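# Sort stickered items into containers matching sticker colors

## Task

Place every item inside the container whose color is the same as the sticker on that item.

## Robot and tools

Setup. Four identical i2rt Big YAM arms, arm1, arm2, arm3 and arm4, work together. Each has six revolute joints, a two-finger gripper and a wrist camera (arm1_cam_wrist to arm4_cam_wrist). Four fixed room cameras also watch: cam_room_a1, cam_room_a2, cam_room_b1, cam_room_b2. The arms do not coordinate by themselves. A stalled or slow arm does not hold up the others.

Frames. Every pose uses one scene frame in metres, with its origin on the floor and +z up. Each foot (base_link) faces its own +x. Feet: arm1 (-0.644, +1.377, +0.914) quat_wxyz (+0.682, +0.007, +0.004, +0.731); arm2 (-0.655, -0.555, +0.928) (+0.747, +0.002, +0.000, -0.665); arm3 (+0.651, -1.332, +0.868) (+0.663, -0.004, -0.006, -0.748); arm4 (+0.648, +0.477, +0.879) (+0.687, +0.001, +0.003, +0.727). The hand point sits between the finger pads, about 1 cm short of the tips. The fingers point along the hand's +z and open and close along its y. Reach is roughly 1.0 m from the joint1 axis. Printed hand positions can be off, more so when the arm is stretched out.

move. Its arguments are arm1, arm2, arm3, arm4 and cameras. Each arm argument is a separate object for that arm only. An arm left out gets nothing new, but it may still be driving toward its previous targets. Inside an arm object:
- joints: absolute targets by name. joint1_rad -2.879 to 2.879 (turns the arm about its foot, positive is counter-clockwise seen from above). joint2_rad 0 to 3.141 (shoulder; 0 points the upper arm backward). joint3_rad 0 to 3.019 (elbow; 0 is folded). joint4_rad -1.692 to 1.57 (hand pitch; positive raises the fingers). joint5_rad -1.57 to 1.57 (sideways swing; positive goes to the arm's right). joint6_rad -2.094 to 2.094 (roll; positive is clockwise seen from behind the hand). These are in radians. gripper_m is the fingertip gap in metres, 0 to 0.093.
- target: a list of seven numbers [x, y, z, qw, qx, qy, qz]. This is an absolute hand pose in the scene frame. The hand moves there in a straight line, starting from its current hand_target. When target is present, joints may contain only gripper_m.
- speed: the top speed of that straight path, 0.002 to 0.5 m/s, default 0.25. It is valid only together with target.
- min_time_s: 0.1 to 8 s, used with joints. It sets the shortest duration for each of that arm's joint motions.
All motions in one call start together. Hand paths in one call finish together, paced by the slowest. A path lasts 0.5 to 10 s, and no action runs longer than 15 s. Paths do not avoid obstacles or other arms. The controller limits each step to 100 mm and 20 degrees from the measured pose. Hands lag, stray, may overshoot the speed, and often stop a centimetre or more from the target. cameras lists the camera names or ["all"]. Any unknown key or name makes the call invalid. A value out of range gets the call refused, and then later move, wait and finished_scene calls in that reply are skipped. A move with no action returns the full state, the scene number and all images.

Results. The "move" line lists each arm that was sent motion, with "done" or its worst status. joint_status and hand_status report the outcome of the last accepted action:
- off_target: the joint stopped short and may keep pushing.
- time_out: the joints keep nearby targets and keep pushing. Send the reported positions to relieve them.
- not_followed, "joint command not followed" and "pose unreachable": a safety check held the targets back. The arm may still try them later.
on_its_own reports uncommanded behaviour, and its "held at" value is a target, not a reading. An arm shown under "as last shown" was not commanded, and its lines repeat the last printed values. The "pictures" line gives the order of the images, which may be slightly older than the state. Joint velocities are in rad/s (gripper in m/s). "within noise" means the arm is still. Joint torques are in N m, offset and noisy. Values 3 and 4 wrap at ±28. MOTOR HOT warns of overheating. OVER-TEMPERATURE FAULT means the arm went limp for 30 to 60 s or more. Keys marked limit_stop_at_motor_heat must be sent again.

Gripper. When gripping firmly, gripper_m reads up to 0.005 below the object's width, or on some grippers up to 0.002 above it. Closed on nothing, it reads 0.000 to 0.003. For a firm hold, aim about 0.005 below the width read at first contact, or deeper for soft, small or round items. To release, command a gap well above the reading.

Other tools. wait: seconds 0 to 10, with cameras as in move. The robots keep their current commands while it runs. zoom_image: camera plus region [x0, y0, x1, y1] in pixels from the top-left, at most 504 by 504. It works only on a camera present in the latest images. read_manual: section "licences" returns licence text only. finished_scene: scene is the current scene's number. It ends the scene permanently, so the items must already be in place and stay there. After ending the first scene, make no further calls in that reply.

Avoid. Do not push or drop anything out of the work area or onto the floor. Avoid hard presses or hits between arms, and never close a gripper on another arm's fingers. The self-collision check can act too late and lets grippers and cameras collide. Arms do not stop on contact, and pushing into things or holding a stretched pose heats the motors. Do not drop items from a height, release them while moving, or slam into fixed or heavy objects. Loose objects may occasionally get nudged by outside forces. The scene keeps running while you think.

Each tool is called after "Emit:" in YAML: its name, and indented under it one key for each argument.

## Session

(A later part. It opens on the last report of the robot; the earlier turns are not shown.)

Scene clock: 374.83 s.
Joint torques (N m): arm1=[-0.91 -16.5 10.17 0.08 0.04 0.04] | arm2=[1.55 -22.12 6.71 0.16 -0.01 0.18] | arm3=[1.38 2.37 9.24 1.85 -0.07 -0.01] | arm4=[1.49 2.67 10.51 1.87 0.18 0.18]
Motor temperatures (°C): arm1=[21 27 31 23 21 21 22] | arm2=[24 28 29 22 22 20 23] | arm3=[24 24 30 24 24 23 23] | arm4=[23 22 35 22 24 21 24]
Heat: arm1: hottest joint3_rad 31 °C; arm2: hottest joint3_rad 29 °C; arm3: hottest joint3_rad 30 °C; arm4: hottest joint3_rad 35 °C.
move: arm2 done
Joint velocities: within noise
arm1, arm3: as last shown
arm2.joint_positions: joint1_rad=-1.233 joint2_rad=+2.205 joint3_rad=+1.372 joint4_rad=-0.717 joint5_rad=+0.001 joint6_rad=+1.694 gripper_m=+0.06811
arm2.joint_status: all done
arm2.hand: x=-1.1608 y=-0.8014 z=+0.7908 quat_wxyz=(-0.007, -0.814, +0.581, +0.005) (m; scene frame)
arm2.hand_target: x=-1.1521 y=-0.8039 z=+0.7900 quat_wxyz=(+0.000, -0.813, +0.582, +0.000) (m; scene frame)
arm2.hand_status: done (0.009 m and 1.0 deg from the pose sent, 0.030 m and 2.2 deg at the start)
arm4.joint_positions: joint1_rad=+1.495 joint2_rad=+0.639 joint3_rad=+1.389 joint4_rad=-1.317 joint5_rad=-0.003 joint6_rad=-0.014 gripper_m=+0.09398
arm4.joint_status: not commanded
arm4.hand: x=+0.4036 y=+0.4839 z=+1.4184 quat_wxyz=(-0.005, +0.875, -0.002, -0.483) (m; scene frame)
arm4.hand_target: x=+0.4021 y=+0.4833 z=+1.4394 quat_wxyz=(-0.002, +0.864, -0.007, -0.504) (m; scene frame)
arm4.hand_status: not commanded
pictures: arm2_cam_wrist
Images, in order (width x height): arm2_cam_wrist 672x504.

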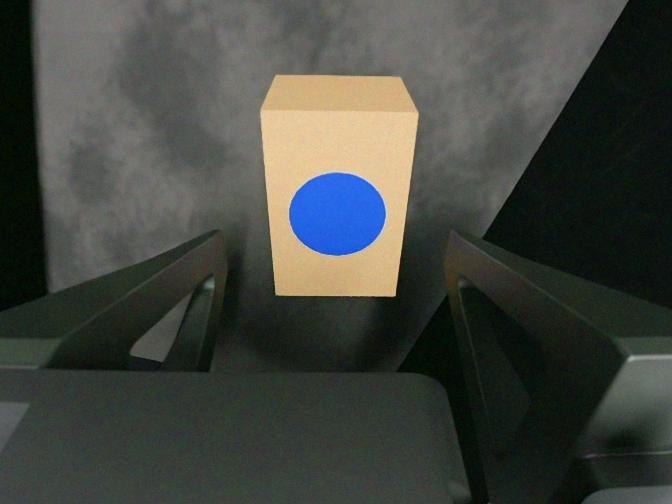

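Emit:
move:
  arm2: {"target":[-1.153,-0.806,0.71,0,0.8134,-0.5817,0],"speed":0.08}
  cameras: ["arm2_cam_wrist"]

Scene clock: 379.13 s.
Joint torques (N m): arm1=[-1.26 -16.5 10.19 -0.03 0.08 0.09] | arm2=[1.61 -17.61 8.47 1.28 -0.01 0.2] | arm3=[1.32 2.2 9.22 1.84 -0.08 -0.01] | arm4=[0.79 2.26 10.44 1.88 0.21 0.19]
Motor temperatures (°C): arm1=[21 27 31 23 21 21 22] | arm2=[24 28 29 22 22 20 23] | arm3=[24 24 30 24 24 23 23] | arm4=[23 22 35 22 24 21 24]
Heat: arm1: hottest joint3_rad 31 °C; arm2: hottest joint3_rad 29 °C; arm3: hottest joint3_rad 30 °C; arm4: hottest joint3_rad 35 °C.
move: arm2 off_target
Joint velocities: within noise
arm1, arm3, arm4: as last shown
arm2.joint_positions: joint1_rad=-1.231 joint2_rad=+2.312 joint3_rad=+1.375 joint4_rad=-0.616 joint5_rad=+0.000 joint6_rad=+1.696 gripper_m=+0.06809
arm2.joint_status: not commanded
arm2.hand: x=-1.1560 y=-0.8007 z=+0.7348 quat_wxyz=(-0.006, -0.814, +0.581, +0.005) (m; scene frame)
arm2.hand_target: x=-1.1520 y=-0.8054 z=+0.7110 quat_wxyz=(+0.000, -0.813, +0.582, +0.000) (m; scene frame)
arm2.hand_status: off_target (0.026 m and 0.9 deg from the pose sent, 0.081 m and 1.0 deg at the start)
pictures: arm2_cam_wrist
Images, in order (width x height): arm2_cam_wrist 672x504.

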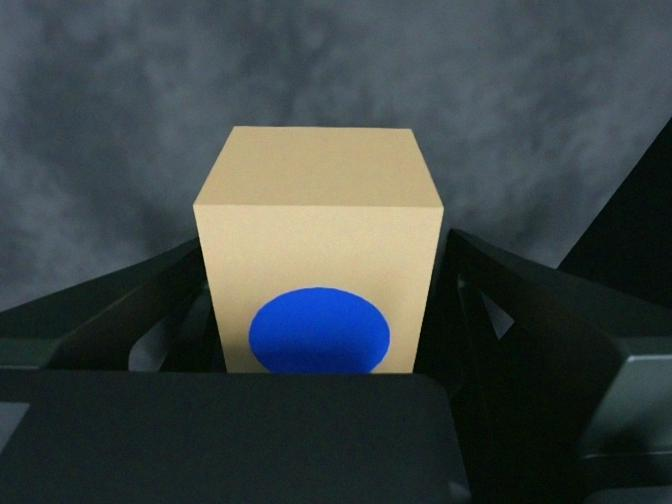

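Emit:
move:
  arm2: {"joints":{"gripper_m":0.02}}

Emit:
move:
  arm2: {"target":[-1.145,-0.80,0.95,0,0.8134,-0.5817,0],"speed":0.1}
  arm4: {"target":[0.4,0.60,1.30,-0.002,0.864,-0.007,-0.504]}
  cameras: ["arm1_cam_wrist","arm2_cam_wrist","arm4_cam_wrist"]

Scene clock: 383.23 s.
Joint torques (N m): arm1=[-1.14 -16.32 10.22 -0.08 0.08 0.09] | arm2=[1.61 -17.49 8.49 1.06 -0.01 0.19] | arm3=[1.26 2.14 9.18 1.87 -0.07 -0.01] | arm4=[0.97 2.61 10.44 1.89 0.19 0.2]
Motor temperatures (°C): arm1=[21 27 31 23 21 21 22] | arm2=[24 28 29 22 22 20 23] | arm3=[24 24 30 24 24 23 23] | arm4=[23 22 35 22 24 21 24]
Heat: arm1: hottest joint3_rad 31 °C; arm2: hottest joint3_rad 29 °C; arm3: hottest joint3_rad 30 °C; arm4: hottest joint3_rad 35 °C.
move: arm2 off_target
Joint velocities: within noise
arm1, arm3, arm4: as last shown
arm2.joint_positions: joint1_rad=-1.231 joint2_rad=+2.312 joint3_rad=+1.375 joint4_rad=-0.609 joint5_rad=+0.000 joint6_rad=+1.697 gripper_m=+0.04417
arm2.joint_status: gripper_m off_target (ended at +0.04420, target +0.02000)
arm2.hand: x=-1.1573 y=-0.8013 z=+0.7346 quat_wxyz=(-0.009, -0.814, +0.581, +0.006) (m; scene frame)
arm2.hand_target: x=-1.1520 y=-0.8053 z=+0.7109 quat_wxyz=(+0.000, -0.813, +0.582, +0.000) (m; scene frame)
arm2.hand_status: not commanded
pictures: none

Scene clock: 386.30 s.
Joint torques (N m): arm1=[-1.73 -16.56 10.15 -0.08 0.06 0.09] | arm2=[1.38 -20.89 12.05 0.02 -0.03 0.16] | arm3=[1.26 2.2 9.24 1.84 -0.08 -0.01] | arm4=[0.21 0.91 8.47 1.68 -0.34 -0.11]
Motor temperatures (°C): arm1=[21 27 31 23 21 21 22] | arm2=[24 28 29 22 22 20 23] | arm3=[24 24 30 24 24 23 23] | arm4=[23 22 35 22 25 21 24]
Heat: arm1: hottest joint3_rad 31 °C; arm2: hottest joint3_rad 29 °C; arm3: hottest joint3_rad 30 °C; arm4: hottest joint3_rad 35 °C.
move: arm2 off_target; arm4 done
Joint velocities: within noise
arm1, arm3: as last shown
arm2.joint_positions: joint1_rad=-1.231 joint2_rad=+1.930 joint3_rad=+1.361 joint4_rad=-1.032 joint5_rad=+0.000 joint6_rad=+1.697 gripper_m=+0.04417
arm2.joint_status: not commanded
arm2.hand: x=-1.1337 y=-0.7902 z=+0.9343 quat_wxyz=(+0.015, -0.814, +0.581, -0.007) (m; scene frame)
arm2.hand_target: x=-1.1445 y=-0.7997 z=+0.9502 quat_wxyz=(+0.000, -0.813, +0.582, +0.000) (m; scene frame)
arm2.hand_status: off_target (0.022 m and 1.9 deg from the pose sent, 0.216 m and 1.2 deg at the start)
arm4.joint_positions: joint1_rad=+0.646 joint2_rad=+0.597 joint3_rad=+1.022 joint4_rad=-1.151 joint5_rad=-0.715 joint6_rad=-0.510 gripper_m=+0.09398
arm4.joint_status: not commanded
arm4.hand: x=+0.4027 y=+0.5949 z=+1.3009 quat_wxyz=(+0.004, +0.865, -0.012, -0.502) (m; scene frame)
arm4.hand_target: x=+0.4001 y=+0.5999 z=+1.3000 quat_wxyz=(-0.002, +0.864, -0.007, -0.504) (m; scene frame)
arm4.hand_status: done (0.006 m and 0.9 deg from the pose sent, 0.166 m and 2.8 deg at the start)
pictures: arm1_cam_wrist, arm2_cam_wrist, arm4_cam_wrist
Images, in order (width x height): arm1_cam_wrist 672x504, arm2_cam_wrist 672x504, arm4_cam_wrist 672x504.

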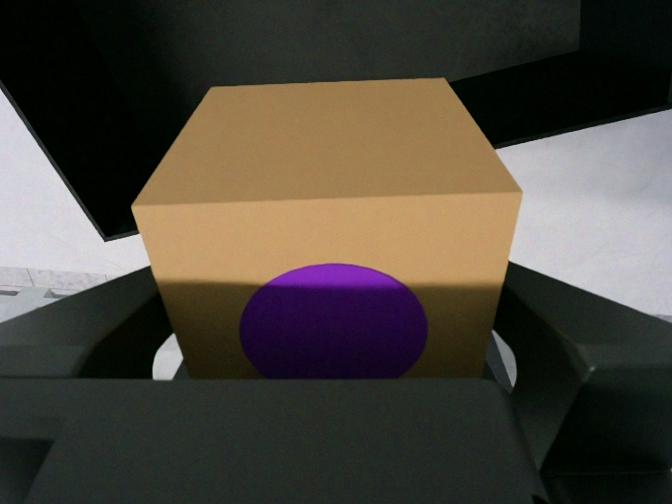

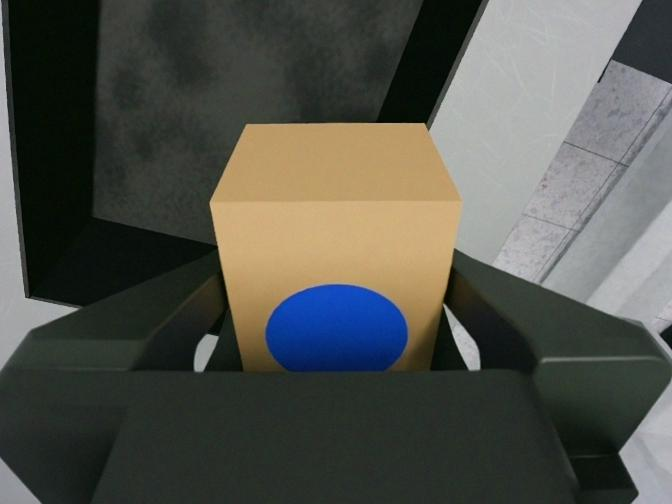

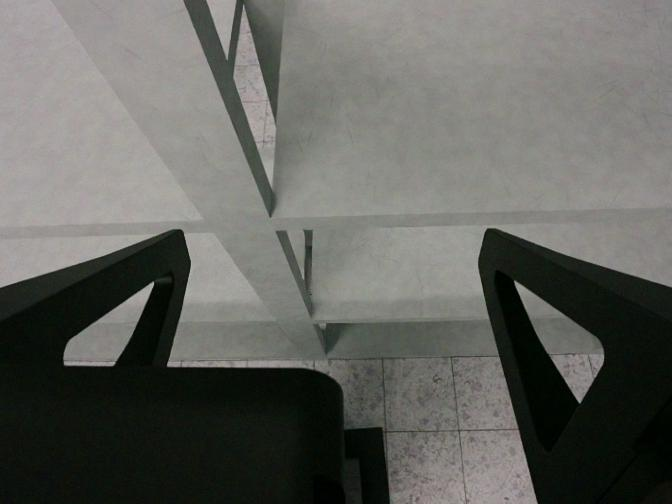

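Emit:
move:
  arm1: {"joints":{"joint2_rad":0.65,"joint3_rad":1.3,"joint4_rad":-1.4,"joint5_rad":0,"joint6_rad":0},"min_time_s":3}
  arm2: {"joints":{"joint2_rad":0.65,"joint3_rad":1.3,"joint4_rad":-1.4,"joint5_rad":0,"joint6_rad":0},"min_time_s":3}

Emit:
move:
  arm1: {"joints":{"joint1_rad":-2.41},"min_time_s":4}
  arm2: {"joints":{"joint1_rad":2.25},"min_time_s":4}
  cameras: ["all"]

Scene clock: 422.77 s.
Joint torques (N m): arm1=[-1.26 4.31 9.77 1.25 0.11 -0.04] | arm2=[1.26 0.15 9.24 1.83 -0.04 -0.08] | arm3=[1.26 2.37 9.22 1.84 -0.07 -0.01] | arm4=[0.5 1.14 8.62 1.69 -0.35 -0.09]
Motor temperatures (°C): arm1=[21 27 32 23 21 21 23] | arm2=[24 29 30 22 22 20 24] | arm3=[24 24 30 24 24 23 23] | arm4=[23 22 37 22 25 21 24]
Heat: arm1: hottest joint3_rad 32 °C; arm2: hottest joint3_rad 30 °C; arm3: hottest joint3_rad 30 °C; arm4: hottest joint3_rad 37 °C.
move: arm1 done; arm2 done
Joint velocities: within noise
arm1.joint_positions: joint1_rad=+1.762 joint2_rad=+0.643 joint3_rad=+1.296 joint4_rad=-1.392 joint5_rad=-0.002 joint6_rad=+0.008 gripper_m=+0.05326
arm1.joint_status: all done
arm1.hand: x=-0.8741 y=+1.3130 z=+1.3946 quat_wxyz=(+0.053, +0.904, +0.116, -0.407) (m; scene frame)
arm1.hand_target: x=-0.8748 y=+1.3118 z=+1.3935 quat_wxyz=(+0.051, +0.906, +0.122, -0.403) (m; scene frame)
arm1.hand_status: not commanded
arm2.joint_positions: joint1_rad=-1.231 joint2_rad=+0.644 joint3_rad=+1.313 joint4_rad=-1.388 joint5_rad=+0.000 joint6_rad=+0.014 gripper_m=+0.04417
arm2.joint_status: all done
arm2.hand: x=-0.8771 y=-0.6650 z=+1.4127 quat_wxyz=(-0.095, -0.889, -0.200, +0.400) (m; scene frame)
arm2.hand_target: x=-0.8773 y=-0.6668 z=+1.4033 quat_wxyz=(-0.090, -0.893, -0.211, +0.387) (m; scene frame)
arm2.hand_status: not commanded
arm3.joint_positions: joint1_rad=+0.075 joint2_rad=+0.603 joint3_rad=+1.391 joint4_rad=-1.324 joint5_rad=-0.185 joint6_rad=-0.597 gripper_m=+0.09396
arm3.joint_status: not commanded
arm3.hand: x=+0.6714 y=-1.5539 z=+1.4174 quat_wxyz=(-0.295, -0.381, -0.775, +0.409) (m; scene frame)
arm3.hand_target: x=+0.6715 y=-1.5515 z=+1.4286 quat_wxyz=(-0.300, -0.376, -0.770, +0.420) (m; scene frame)
arm3.hand_status: not commanded
arm4: as last shown
arm4.hand: x=+0.4027 y=+0.5949 z=+1.3009 quat_wxyz=(+0.003, +0.865, -0.012, -0.502) (m; scene frame)
pictures: none

Scene clock: 427.10 s.
Joint torques (N m): arm1=[-2.32 3.49 10.14 1.29 -0.01 -0.01] | arm2=[1.03 0.32 9.16 1.84 -0.04 -0.07] | arm3=[1.32 2.32 9.2 1.87 -0.08 -0.02] | arm4=[0.38 0.73 8.53 1.62 -0.36 -0.13]
Motor temperatures (°C): arm1=[21 27 32 23 21 21 23] | arm2=[24 29 30 22 22 20 24] | arm3=[24 24 30 24 24 23 23] | arm4=[23 22 37 22 25 21 24]
Heat: arm1: hottest joint3_rad 32 °C; arm2: hottest joint3_rad 30 °C; arm3: hottest joint3_rad 30 °C; arm4: hottest joint3_rad 37 °C.
move: arm1 done; arm2 done
Joint velocities: within noise
arm1.joint_positions: joint1_rad=-2.403 joint2_rad=+0.643 joint3_rad=+1.296 joint4_rad=-1.392 joint5_rad=+0.000 joint6_rad=+0.006 gripper_m=+0.05327
arm1.joint_status: all done
arm1.hand: x=-0.4588 y=+1.2056 z=+1.3878 quat_wxyz=(-0.369, -0.343, -0.851, +0.151) (m; scene frame)
arm1.hand_target: x=-0.4593 y=+1.2037 z=+1.3867 quat_wxyz=(-0.363, -0.344, -0.853, +0.152) (m; scene frame)
arm1.hand_status: not commanded
arm2.joint_positions: joint1_rad=+2.245 joint2_rad=+0.644 joint3_rad=+1.313 joint4_rad=-1.388 joint5_rad=+0.001 joint6_rad=+0.013 gripper_m=+0.04419
arm2.joint_status: all done
arm2.hand: x=-0.4826 y=-0.3822 z=+1.4144 quat_wxyz=(-0.381, +0.345, -0.842, -0.162) (m; scene frame)
arm2.hand_target: x=-0.4828 y=-0.3805 z=+1.4050 quat_wxyz=(-0.369, +0.355, -0.845, -0.156) (m; scene frame)
arm2.hand_status: not commanded
arm3, arm4: as last shown
pictures: arm1_cam_wrist, arm2_cam_wrist, arm3_cam_wrist, arm4_cam_wrist, cam_room_a1, cam_room_a2, cam_room_b1, cam_room_b2
Images, in order (width x height): arm1_cam_wrist 672x504, arm2_cam_wrist 672x504, arm3_cam_wrist 672x504, arm4_cam_wrist 672x504, cam_room_a1 672x504, cam_room_a2 672x504, cam_room_b1 672x504, cam_room_b2 672x504.

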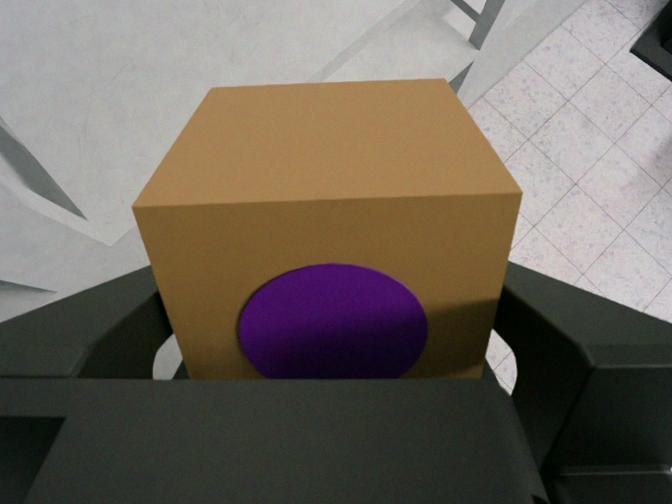

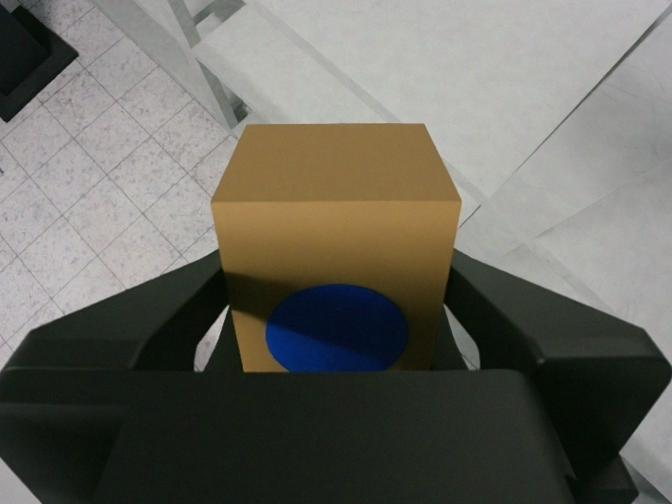

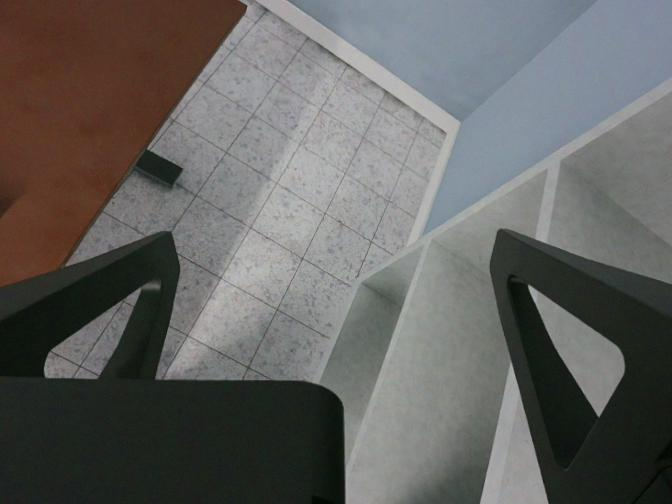

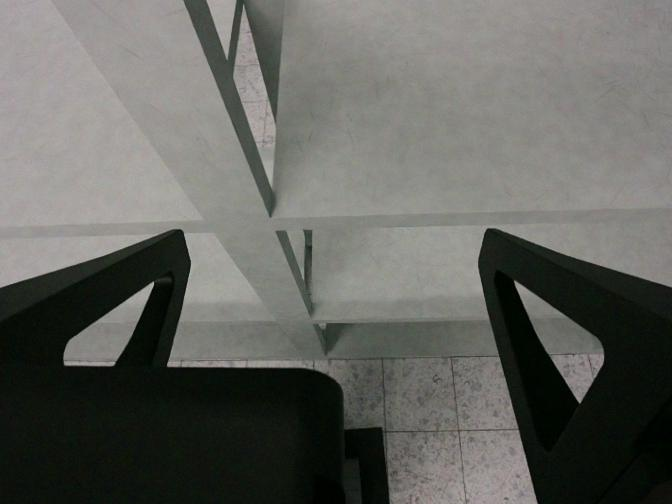

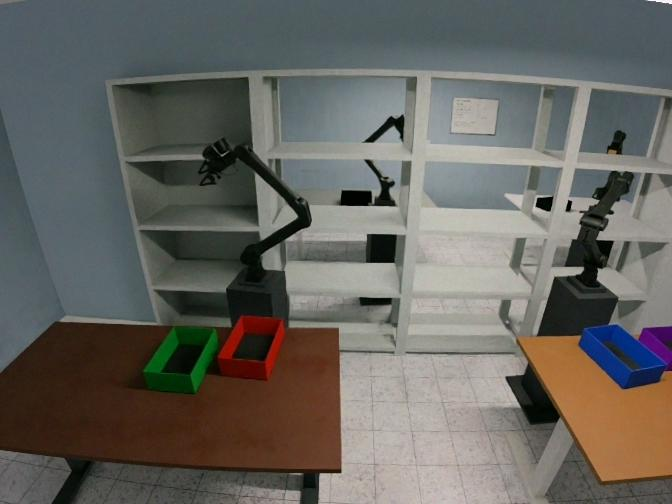

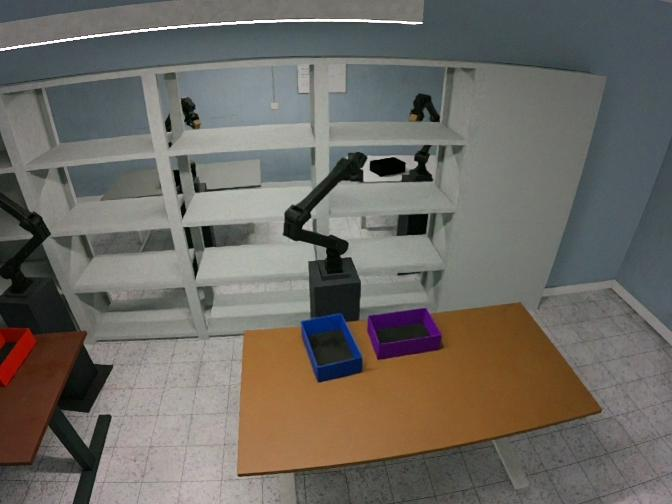

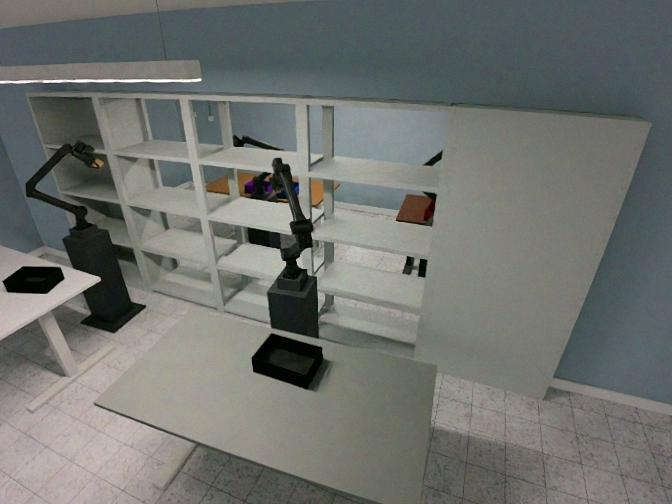

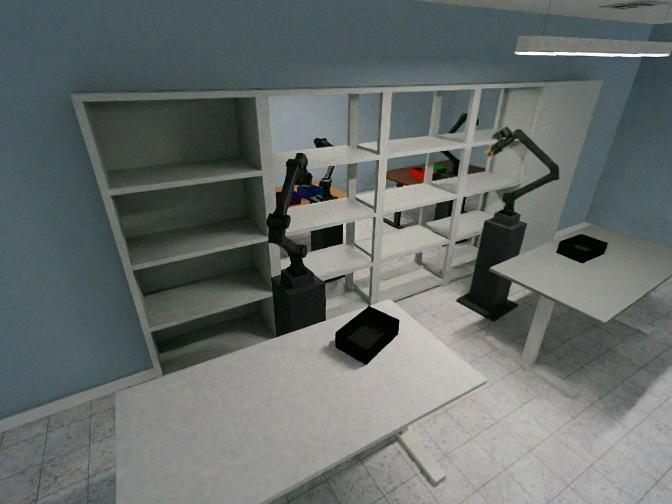

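Emit:
move:
  arm1: {"target":[-0.30,1.045,1.08,0.24,0.3618,0.8956,-0.097],"speed":0.15}
  arm2: {"target":[-0.319,-0.213,1.08,0.2387,-0.3735,0.8908,0.1001],"speed":0.15}
  cameras: ["arm1_cam_wrist","arm2_cam_wrist","arm4_cam_wrist","cam_room_a1","cam_room_a2","cam_room_b1","cam_room_b2"]

Scene clock: 442.43 s.
Joint torques (N m): arm1=[-2.67 -7.77 12.38 2.07 0 -0.02] | arm2=[1.03 -11.63 12 2.47 0.04 -0.04] | arm3=[1.26 2.26 9.22 1.87 -0.08 -0.02] | arm4=[0.44 0.5 8.58 1.58 -0.36 -0.07]
Motor temperatures (°C): arm1=[21 26 32 23 21 21 23] | arm2=[24 28 31 22 22 20 24] | arm3=[24 24 30 24 24 23 23] | arm4=[23 22 37 22 25 21 24]
Heat: arm1: hottest joint3_rad 32 °C; arm2: hottest joint3_rad 31 °C; arm3: hottest joint3_rad 30 °C; arm4: hottest joint3_rad 37 °C.
move: arm1 off_target; arm2 done
Joint velocities: within noise
arm1.joint_positions: joint1_rad=-2.404 joint2_rad=+1.312 joint3_rad=+0.943 joint4_rad=-0.712 joint5_rad=-0.009 joint6_rad=+0.006 gripper_m=+0.05327
arm1.joint_status: not commanded
arm1.hand: x=-0.3060 y=+1.0570 z=+1.0651 quat_wxyz=(-0.219, -0.363, -0.901, +0.087) (m; scene frame)
arm1.hand_target: x=-0.3004 y=+1.0454 z=+1.0803 quat_wxyz=(-0.240, -0.362, -0.896, +0.097) (m; scene frame)
arm1.hand_status: off_target (0.020 m and 2.7 deg from the pose sent, 0.382 m and 16.9 deg at the start)
arm2.joint_positions: joint1_rad=+2.245 joint2_rad=+1.343 joint3_rad=+0.938 joint4_rad=-0.667 joint5_rad=+0.001 joint6_rad=+0.013 gripper_m=+0.04419
arm2.joint_status: not commanded
arm2.hand: x=-0.3233 y=-0.2204 z=+1.0761 quat_wxyz=(-0.228, +0.367, -0.896, -0.097) (m; scene frame)
arm2.hand_target: x=-0.3192 y=-0.2131 z=+1.0800 quat_wxyz=(-0.239, +0.373, -0.891, -0.100) (m; scene frame)
arm2.hand_status: done (0.009 m and 1.6 deg from the pose sent, 0.409 m and 19.0 deg at the start)
arm3, arm4: as last shown
pictures: arm1_cam_wrist, arm2_cam_wrist, arm4_cam_wrist, cam_room_a1, cam_room_a2, cam_room_b1, cam_room_b2
Images, in order (width x height): arm1_cam_wrist 672x504, arm2_cam_wrist 672x504, arm4_cam_wrist 672x504, cam_room_a1 672x504, cam_room_a2 672x504, cam_room_b1 672x504, cam_room_b2 672x504.

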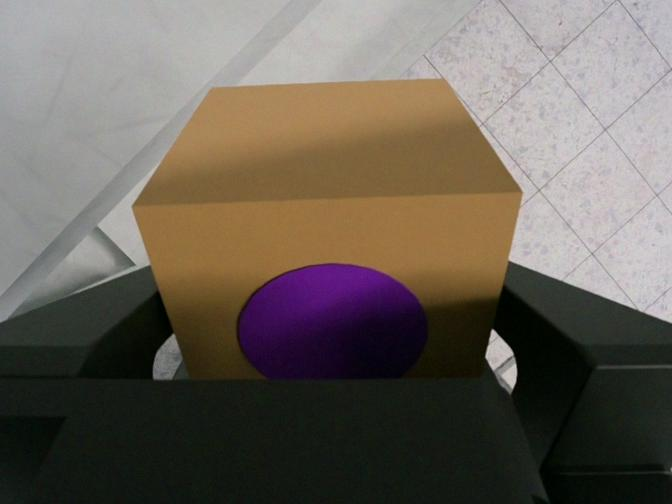

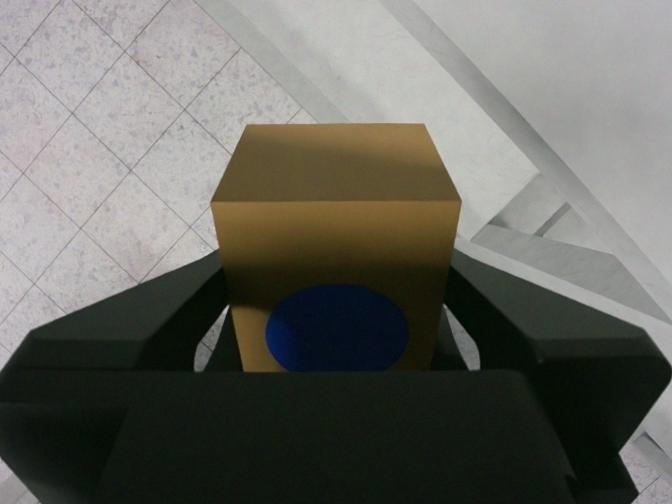

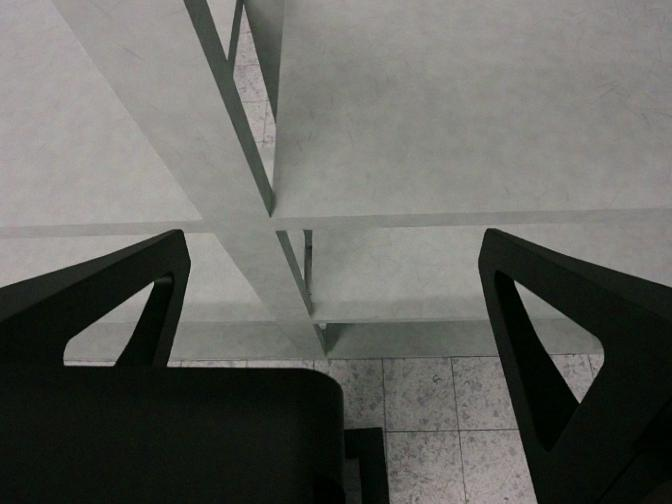

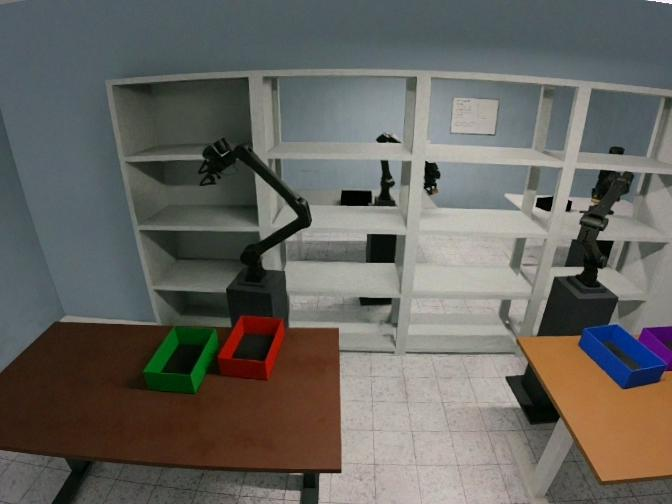

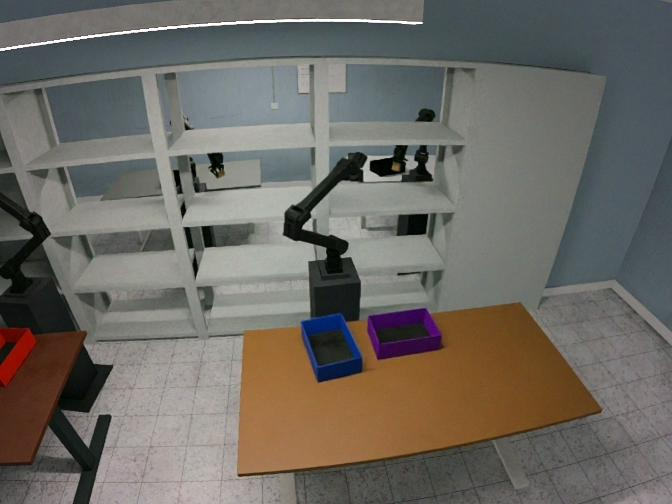

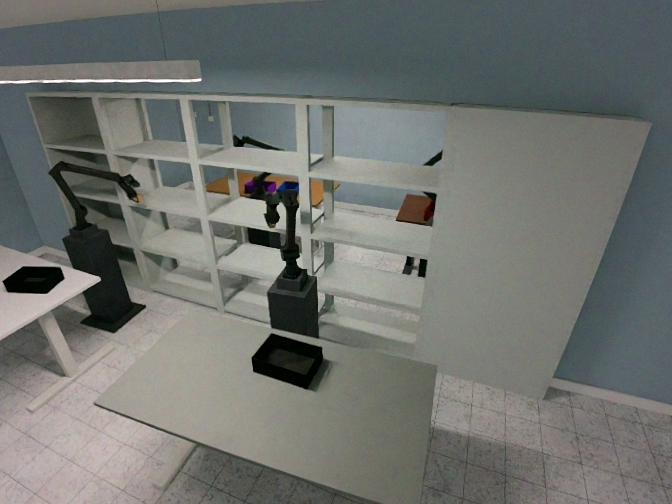

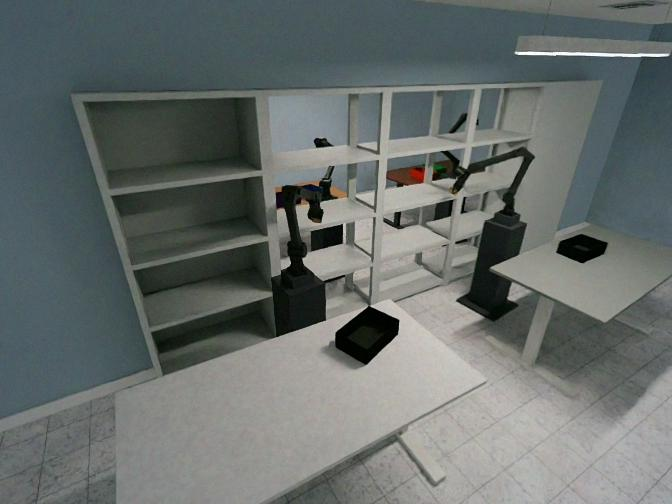

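Emit:
move:
  arm1: {"target":[-0.135,0.878,1.05,0.24,0.3618,0.8956,-0.097],"speed":0.12}
  arm2: {"target":[-0.135,-0.025,1.065,0.2387,-0.3735,0.8908,0.1001],"speed":0.12}
  cameras: ["arm1_cam_wrist","arm2_cam_wrist","cam_room_a1","cam_room_a2"]

Emit:
zoom_image:
  camera: "cam_room_a2"
  region: [160, 80, 480, 320]

Scene clock: 455.40 s.
Joint torques (N m): arm1=[-3.31 -16.38 16.65 0.96 -0.06 -0.08] | arm2=[1.08 -20.6 16.95 1.24 0.04 -0.04] | arm3=[1.26 2.37 9.21 1.87 -0.08 -0.01] | arm4=[0.21 0.97 8.49 1.69 -0.36 -0.09]
Motor temperatures (°C): arm1=[21 26 33 23 21 21 23] | arm2=[24 27 33 22 22 20 24] | arm3=[24 24 30 24 24 23 23] | arm4=[23 22 37 22 25 21 24]
Heat: arm1: hottest joint3_rad 33 °C; arm2: hottest joint3_rad 33 °C; arm3: hottest joint3_rad 30 °C; arm4: hottest joint3_rad 37 °C.
move: arm1 off_target; arm2 off_target
Joint velocities: within noise
arm1.joint_positions: joint1_rad=-2.409 joint2_rad=+1.911 joint3_rad=+1.575 joint4_rad=-0.746 joint5_rad=-0.012 joint6_rad=+0.001 gripper_m=+0.05327
arm1.joint_status: not commanded
arm1.hand: x=-0.1457 y=+0.8988 z=+1.0244 quat_wxyz=(-0.219, -0.363, -0.902, +0.087) (m; scene frame)
arm1.hand_target: x=-0.1364 y=+0.8793 z=+1.0505 quat_wxyz=(-0.240, -0.362, -0.895, +0.098) (m; scene frame)
arm1.hand_status: off_target (0.035 m and 2.8 deg from the pose sent, 0.248 m and 2.7 deg at the start)
arm2.joint_positions: joint1_rad=+2.245 joint2_rad=+1.989 joint3_rad=+1.712 joint4_rad=-0.793 joint5_rad=+0.001 joint6_rad=+0.013 gripper_m=+0.04419
arm2.joint_status: not commanded
arm2.hand: x=-0.1459 y=-0.0408 z=+1.0576 quat_wxyz=(-0.230, +0.367, -0.896, -0.098) (m; scene frame)
arm2.hand_target: x=-0.1359 y=-0.0258 z=+1.0650 quat_wxyz=(-0.239, +0.373, -0.891, -0.100) (m; scene frame)
arm2.hand_status: off_target (0.021 m and 1.4 deg from the pose sent, 0.272 m and 1.5 deg at the start)
arm3, arm4: as last shown
pictures: arm1_cam_wrist, arm2_cam_wrist, cam_room_a1, cam_room_a2
Images, in order (width x height): arm1_cam_wrist 672x504, arm2_cam_wrist 672x504, cam_room_a1 672x504, cam_room_a2 672x504.

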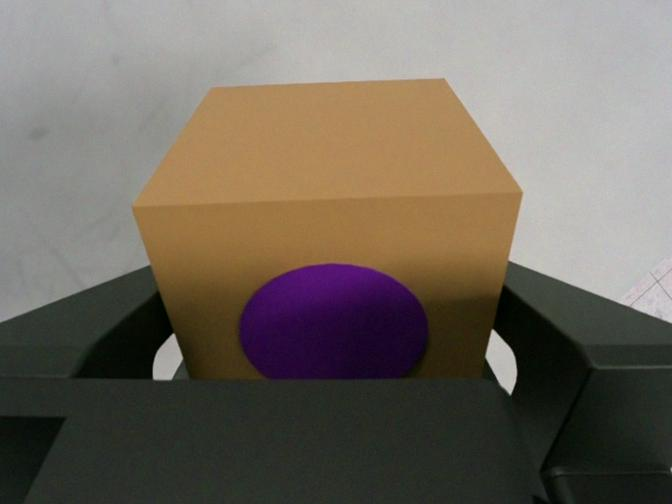

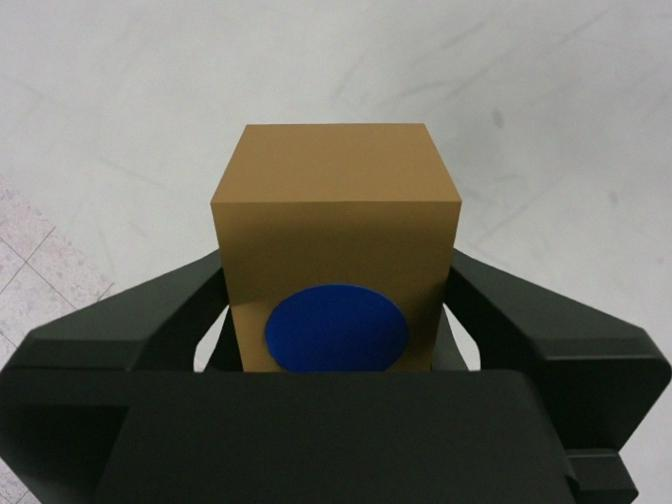

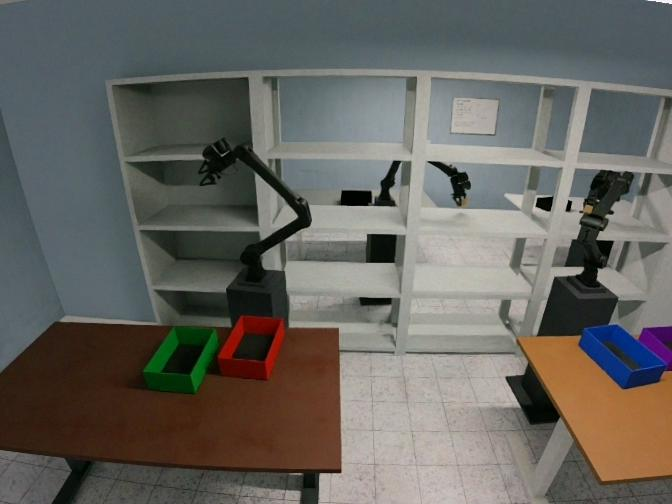

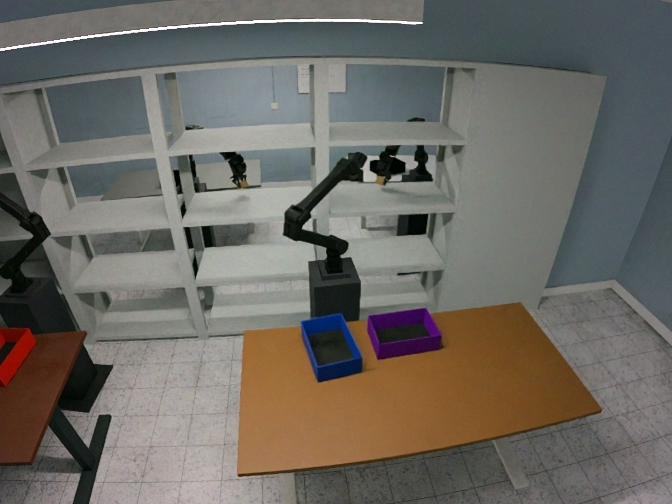

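Scaled by 1.575.

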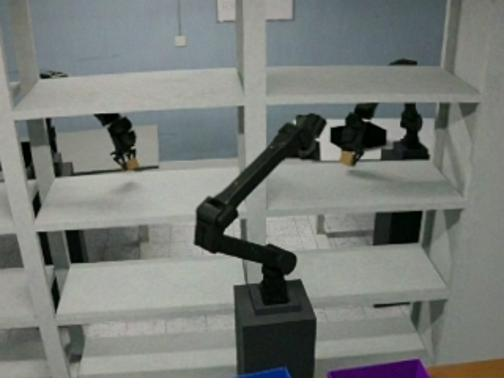

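Emit:
move:
  arm1: {"target":[-0.135,0.878,1.008,0.24,0.3618,0.8956,-0.097],"speed":0.05}
  arm2: {"target":[-0.135,-0.025,1.01,0.2387,-0.3735,0.8908,0.1001],"speed":0.05}
  cameras: ["arm1_cam_wrist","arm2_cam_wrist","cam_room_a2"]

Emit:
zoom_image:
  camera: "cam_room_a2"
  region: [180, 130, 440, 230]

Scene clock: 463.73 s.
Joint torques (N m): arm1=[-2.78 -17.26 11.84 1.88 -0.03 -0.09] | arm2=[1.14 -21.13 10.69 2.63 0.02 -0.05] | arm3=[1.32 2.26 9.24 1.84 -0.1 -0.02] | arm4=[0.56 0.97 8.54 1.7 -0.37 -0.09]
Motor temperatures (°C): arm1=[21 26 35 23 21 21 23] | arm2=[24 27 35 22 22 20 24] | arm3=[24 24 30 24 24 23 23] | arm4=[23 22 37 22 25 21 24]
Heat: arm1: hottest joint3_rad 35 °C; arm2: hottest joint3_rad 35 °C; arm3: hottest joint3_rad 30 °C; arm4: hottest joint3_rad 37 °C.
move: arm1 off_target; arm2 off_target
Joint velocities: within noise
arm1.joint_positions: joint1_rad=-2.409 joint2_rad=+1.949 joint3_rad=+1.575 joint4_rad=-0.684 joint5_rad=-0.012 joint6_rad=+0.001 gripper_m=+0.05327
arm1.joint_status: not commanded
arm1.hand: x=-0.1368 y=+0.8900 z=+1.0061 quat_wxyz=(-0.229, -0.362, -0.899, +0.091) (m; scene frame)
arm1.hand_target: x=-0.1353 y=+0.8782 z=+1.0082 quat_wxyz=(-0.240, -0.362, -0.896, +0.097) (m; scene frame)
arm1.hand_status: off_target (0.012 m and 1.4 deg from the pose sent, 0.029 m and 2.8 deg at the start)
arm2.joint_positions: joint1_rad=+2.245 joint2_rad=+2.031 joint3_rad=+1.712 joint4_rad=-0.706 joint5_rad=+0.001 joint6_rad=+0.013 gripper_m=+0.04419
arm2.joint_status: not commanded
arm2.hand: x=-0.1332 y=-0.0279 z=+1.0386 quat_wxyz=(-0.250, +0.365, -0.891, -0.106) (m; scene frame)
arm2.hand_target: x=-0.1358 y=-0.0258 z=+1.0104 quat_wxyz=(-0.239, +0.374, -0.891, -0.100) (m; scene frame)
arm2.hand_status: off_target (0.029 m and 1.8 deg from the pose sent, 0.051 m and 1.4 deg at the start)
arm3, arm4: as last shown
pictures: arm1_cam_wrist, arm2_cam_wrist, cam_room_a2
Images, in order (width x height): arm1_cam_wrist 672x504, arm2_cam_wrist 672x504, cam_room_a2 672x504.

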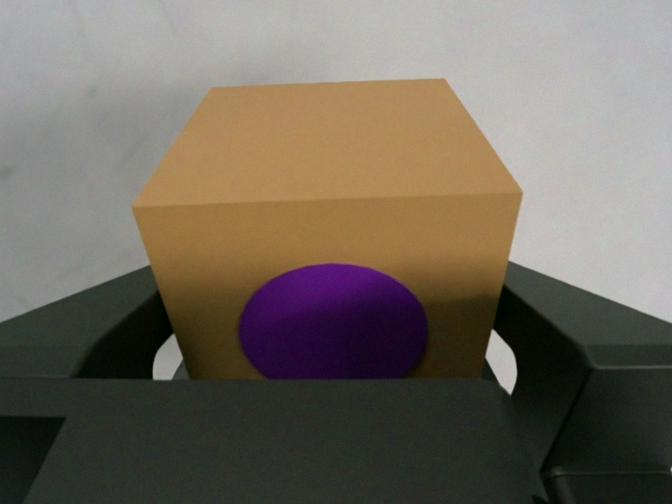

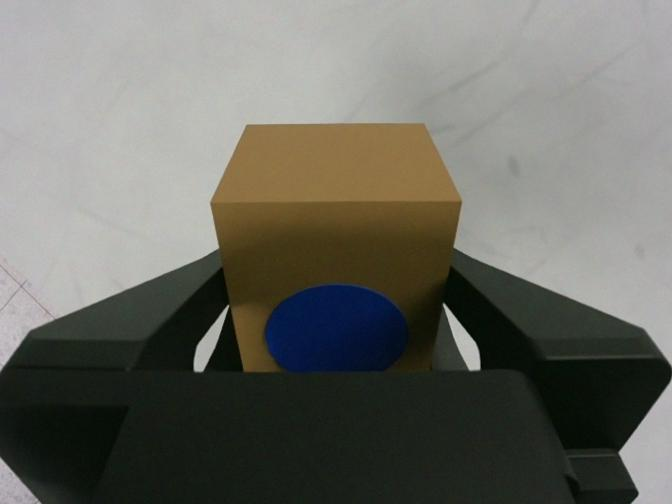

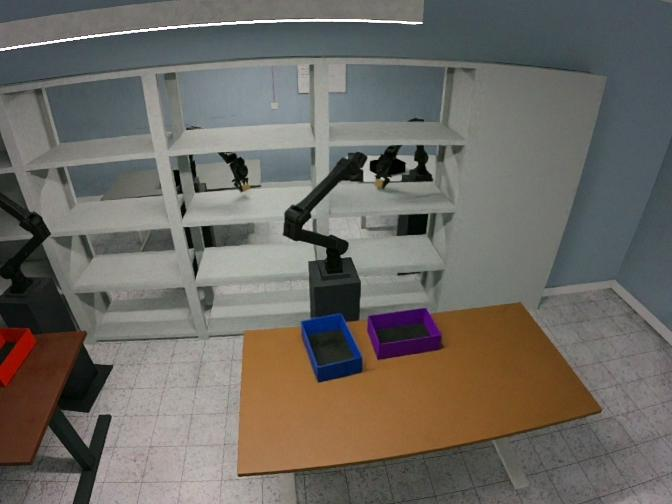

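Scaled by 1.938.

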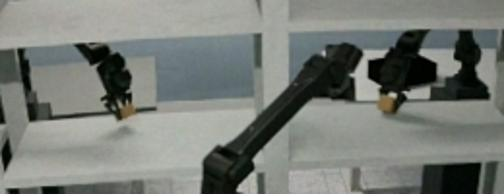

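Emit:
move:
  arm1: {"target":[-0.135,0.878,0.985,0.24,0.3618,0.8956,-0.097],"speed":0.04}
  arm2: {"target":[-0.135,-0.025,0.99,0.2387,-0.3735,0.8908,0.1001],"speed":0.04}
  cameras: ["arm1_cam_wrist","arm2_cam_wrist","cam_room_a2"]

Emit:
zoom_image:
  camera: "cam_room_a2"
  region: [180, 130, 440, 230]

Scene clock: 469.13 s.
Joint torques (N m): arm1=[-3.31 -15.09 10.11 1.83 -0.03 -0.04] | arm2=[1.08 -20.84 10.24 2.54 0.03 -0.05] | arm3=[1.26 2.2 9.24 1.88 -0.08 -0.01] | arm4=[0.15 0.97 8.55 1.63 -0.32 -0.11]
Motor temperatures (°C): arm1=[21 26 35 23 21 21 23] | arm2=[24 27 35 22 22 20 25] | arm3=[24 24 30 24 24 23 23] | arm4=[23 22 37 22 25 21 24]
Heat: arm1: hottest joint3_rad 35 °C; arm2: hottest joint3_rad 35 °C; arm3: hottest joint3_rad 30 °C; arm4: hottest joint3_rad 37 °C.
move: arm1 off_target; arm2 off_target
Joint velocities: within noise
arm1.joint_positions: joint1_rad=-2.409 joint2_rad=+1.955 joint3_rad=+1.567 joint4_rad=-0.631 joint5_rad=-0.013 joint6_rad=+0.001 gripper_m=+0.05327
arm1.joint_status: not commanded
arm1.hand: x=-0.1306 y=+0.8843 z=+1.0052 quat_wxyz=(-0.248, -0.359, -0.894, +0.098) (m; scene frame)
arm1.hand_target: x=-0.1353 y=+0.8786 z=+0.9853 quat_wxyz=(-0.240, -0.362, -0.896, +0.097) (m; scene frame)
arm1.hand_status: off_target (0.022 m and 0.9 deg from the pose sent, 0.024 m and 1.4 deg at the start)
arm2.joint_positions: joint1_rad=+2.245 joint2_rad=+2.047 joint3_rad=+1.693 joint4_rad=-0.660 joint5_rad=+0.001 joint6_rad=+0.013 gripper_m=+0.04419
arm2.joint_status: not commanded
arm2.hand: x=-0.1313 y=-0.0259 z=+1.0233 quat_wxyz=(-0.254, +0.365, -0.889, -0.108) (m; scene frame)
arm2.hand_target: x=-0.1360 y=-0.0260 z=+0.9906 quat_wxyz=(-0.238, +0.374, -0.891, -0.100) (m; scene frame)
arm2.hand_status: off_target (0.034 m and 2.3 deg from the pose sent, 0.049 m and 1.8 deg at the start)
arm3, arm4: as last shown
pictures: arm1_cam_wrist, arm2_cam_wrist, cam_room_a2
Images, in order (width x height): arm1_cam_wrist 672x504, arm2_cam_wrist 672x504, cam_room_a2 672x504.

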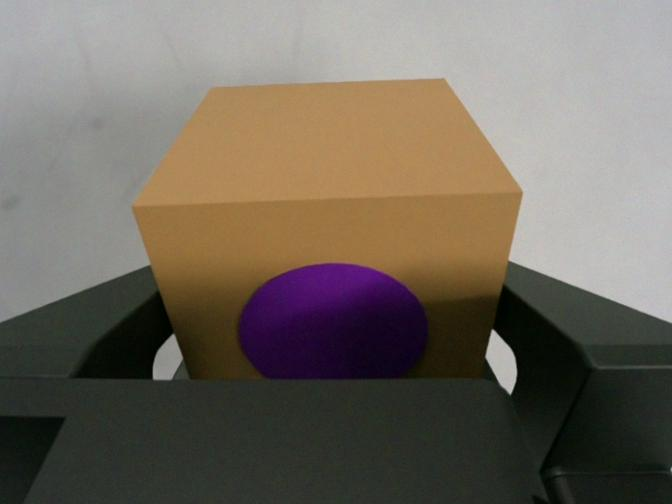

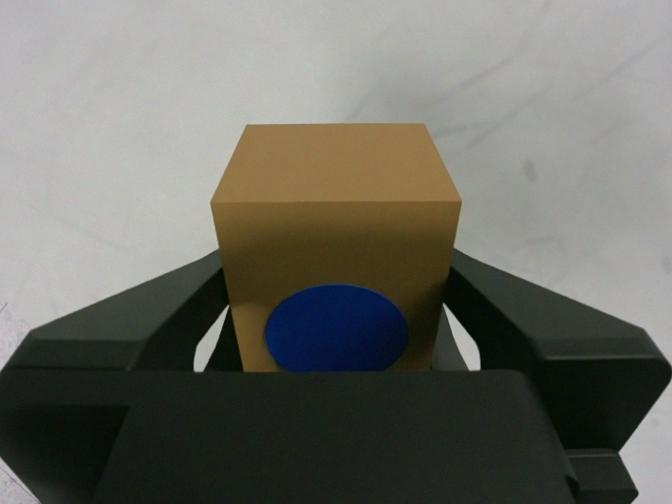

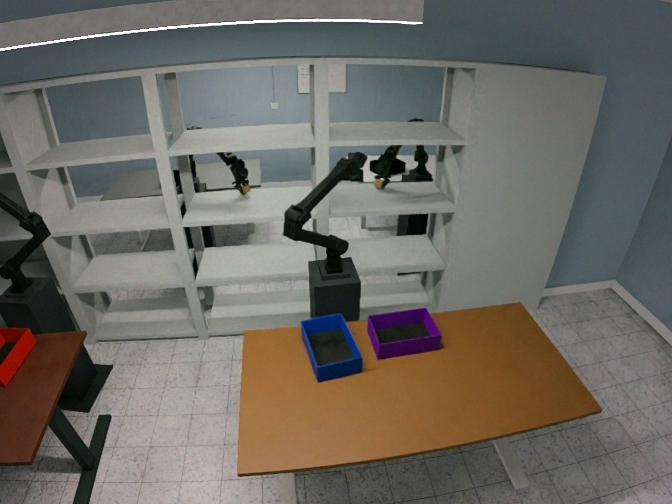

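Scaled by 1.938.

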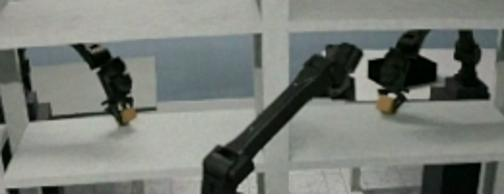

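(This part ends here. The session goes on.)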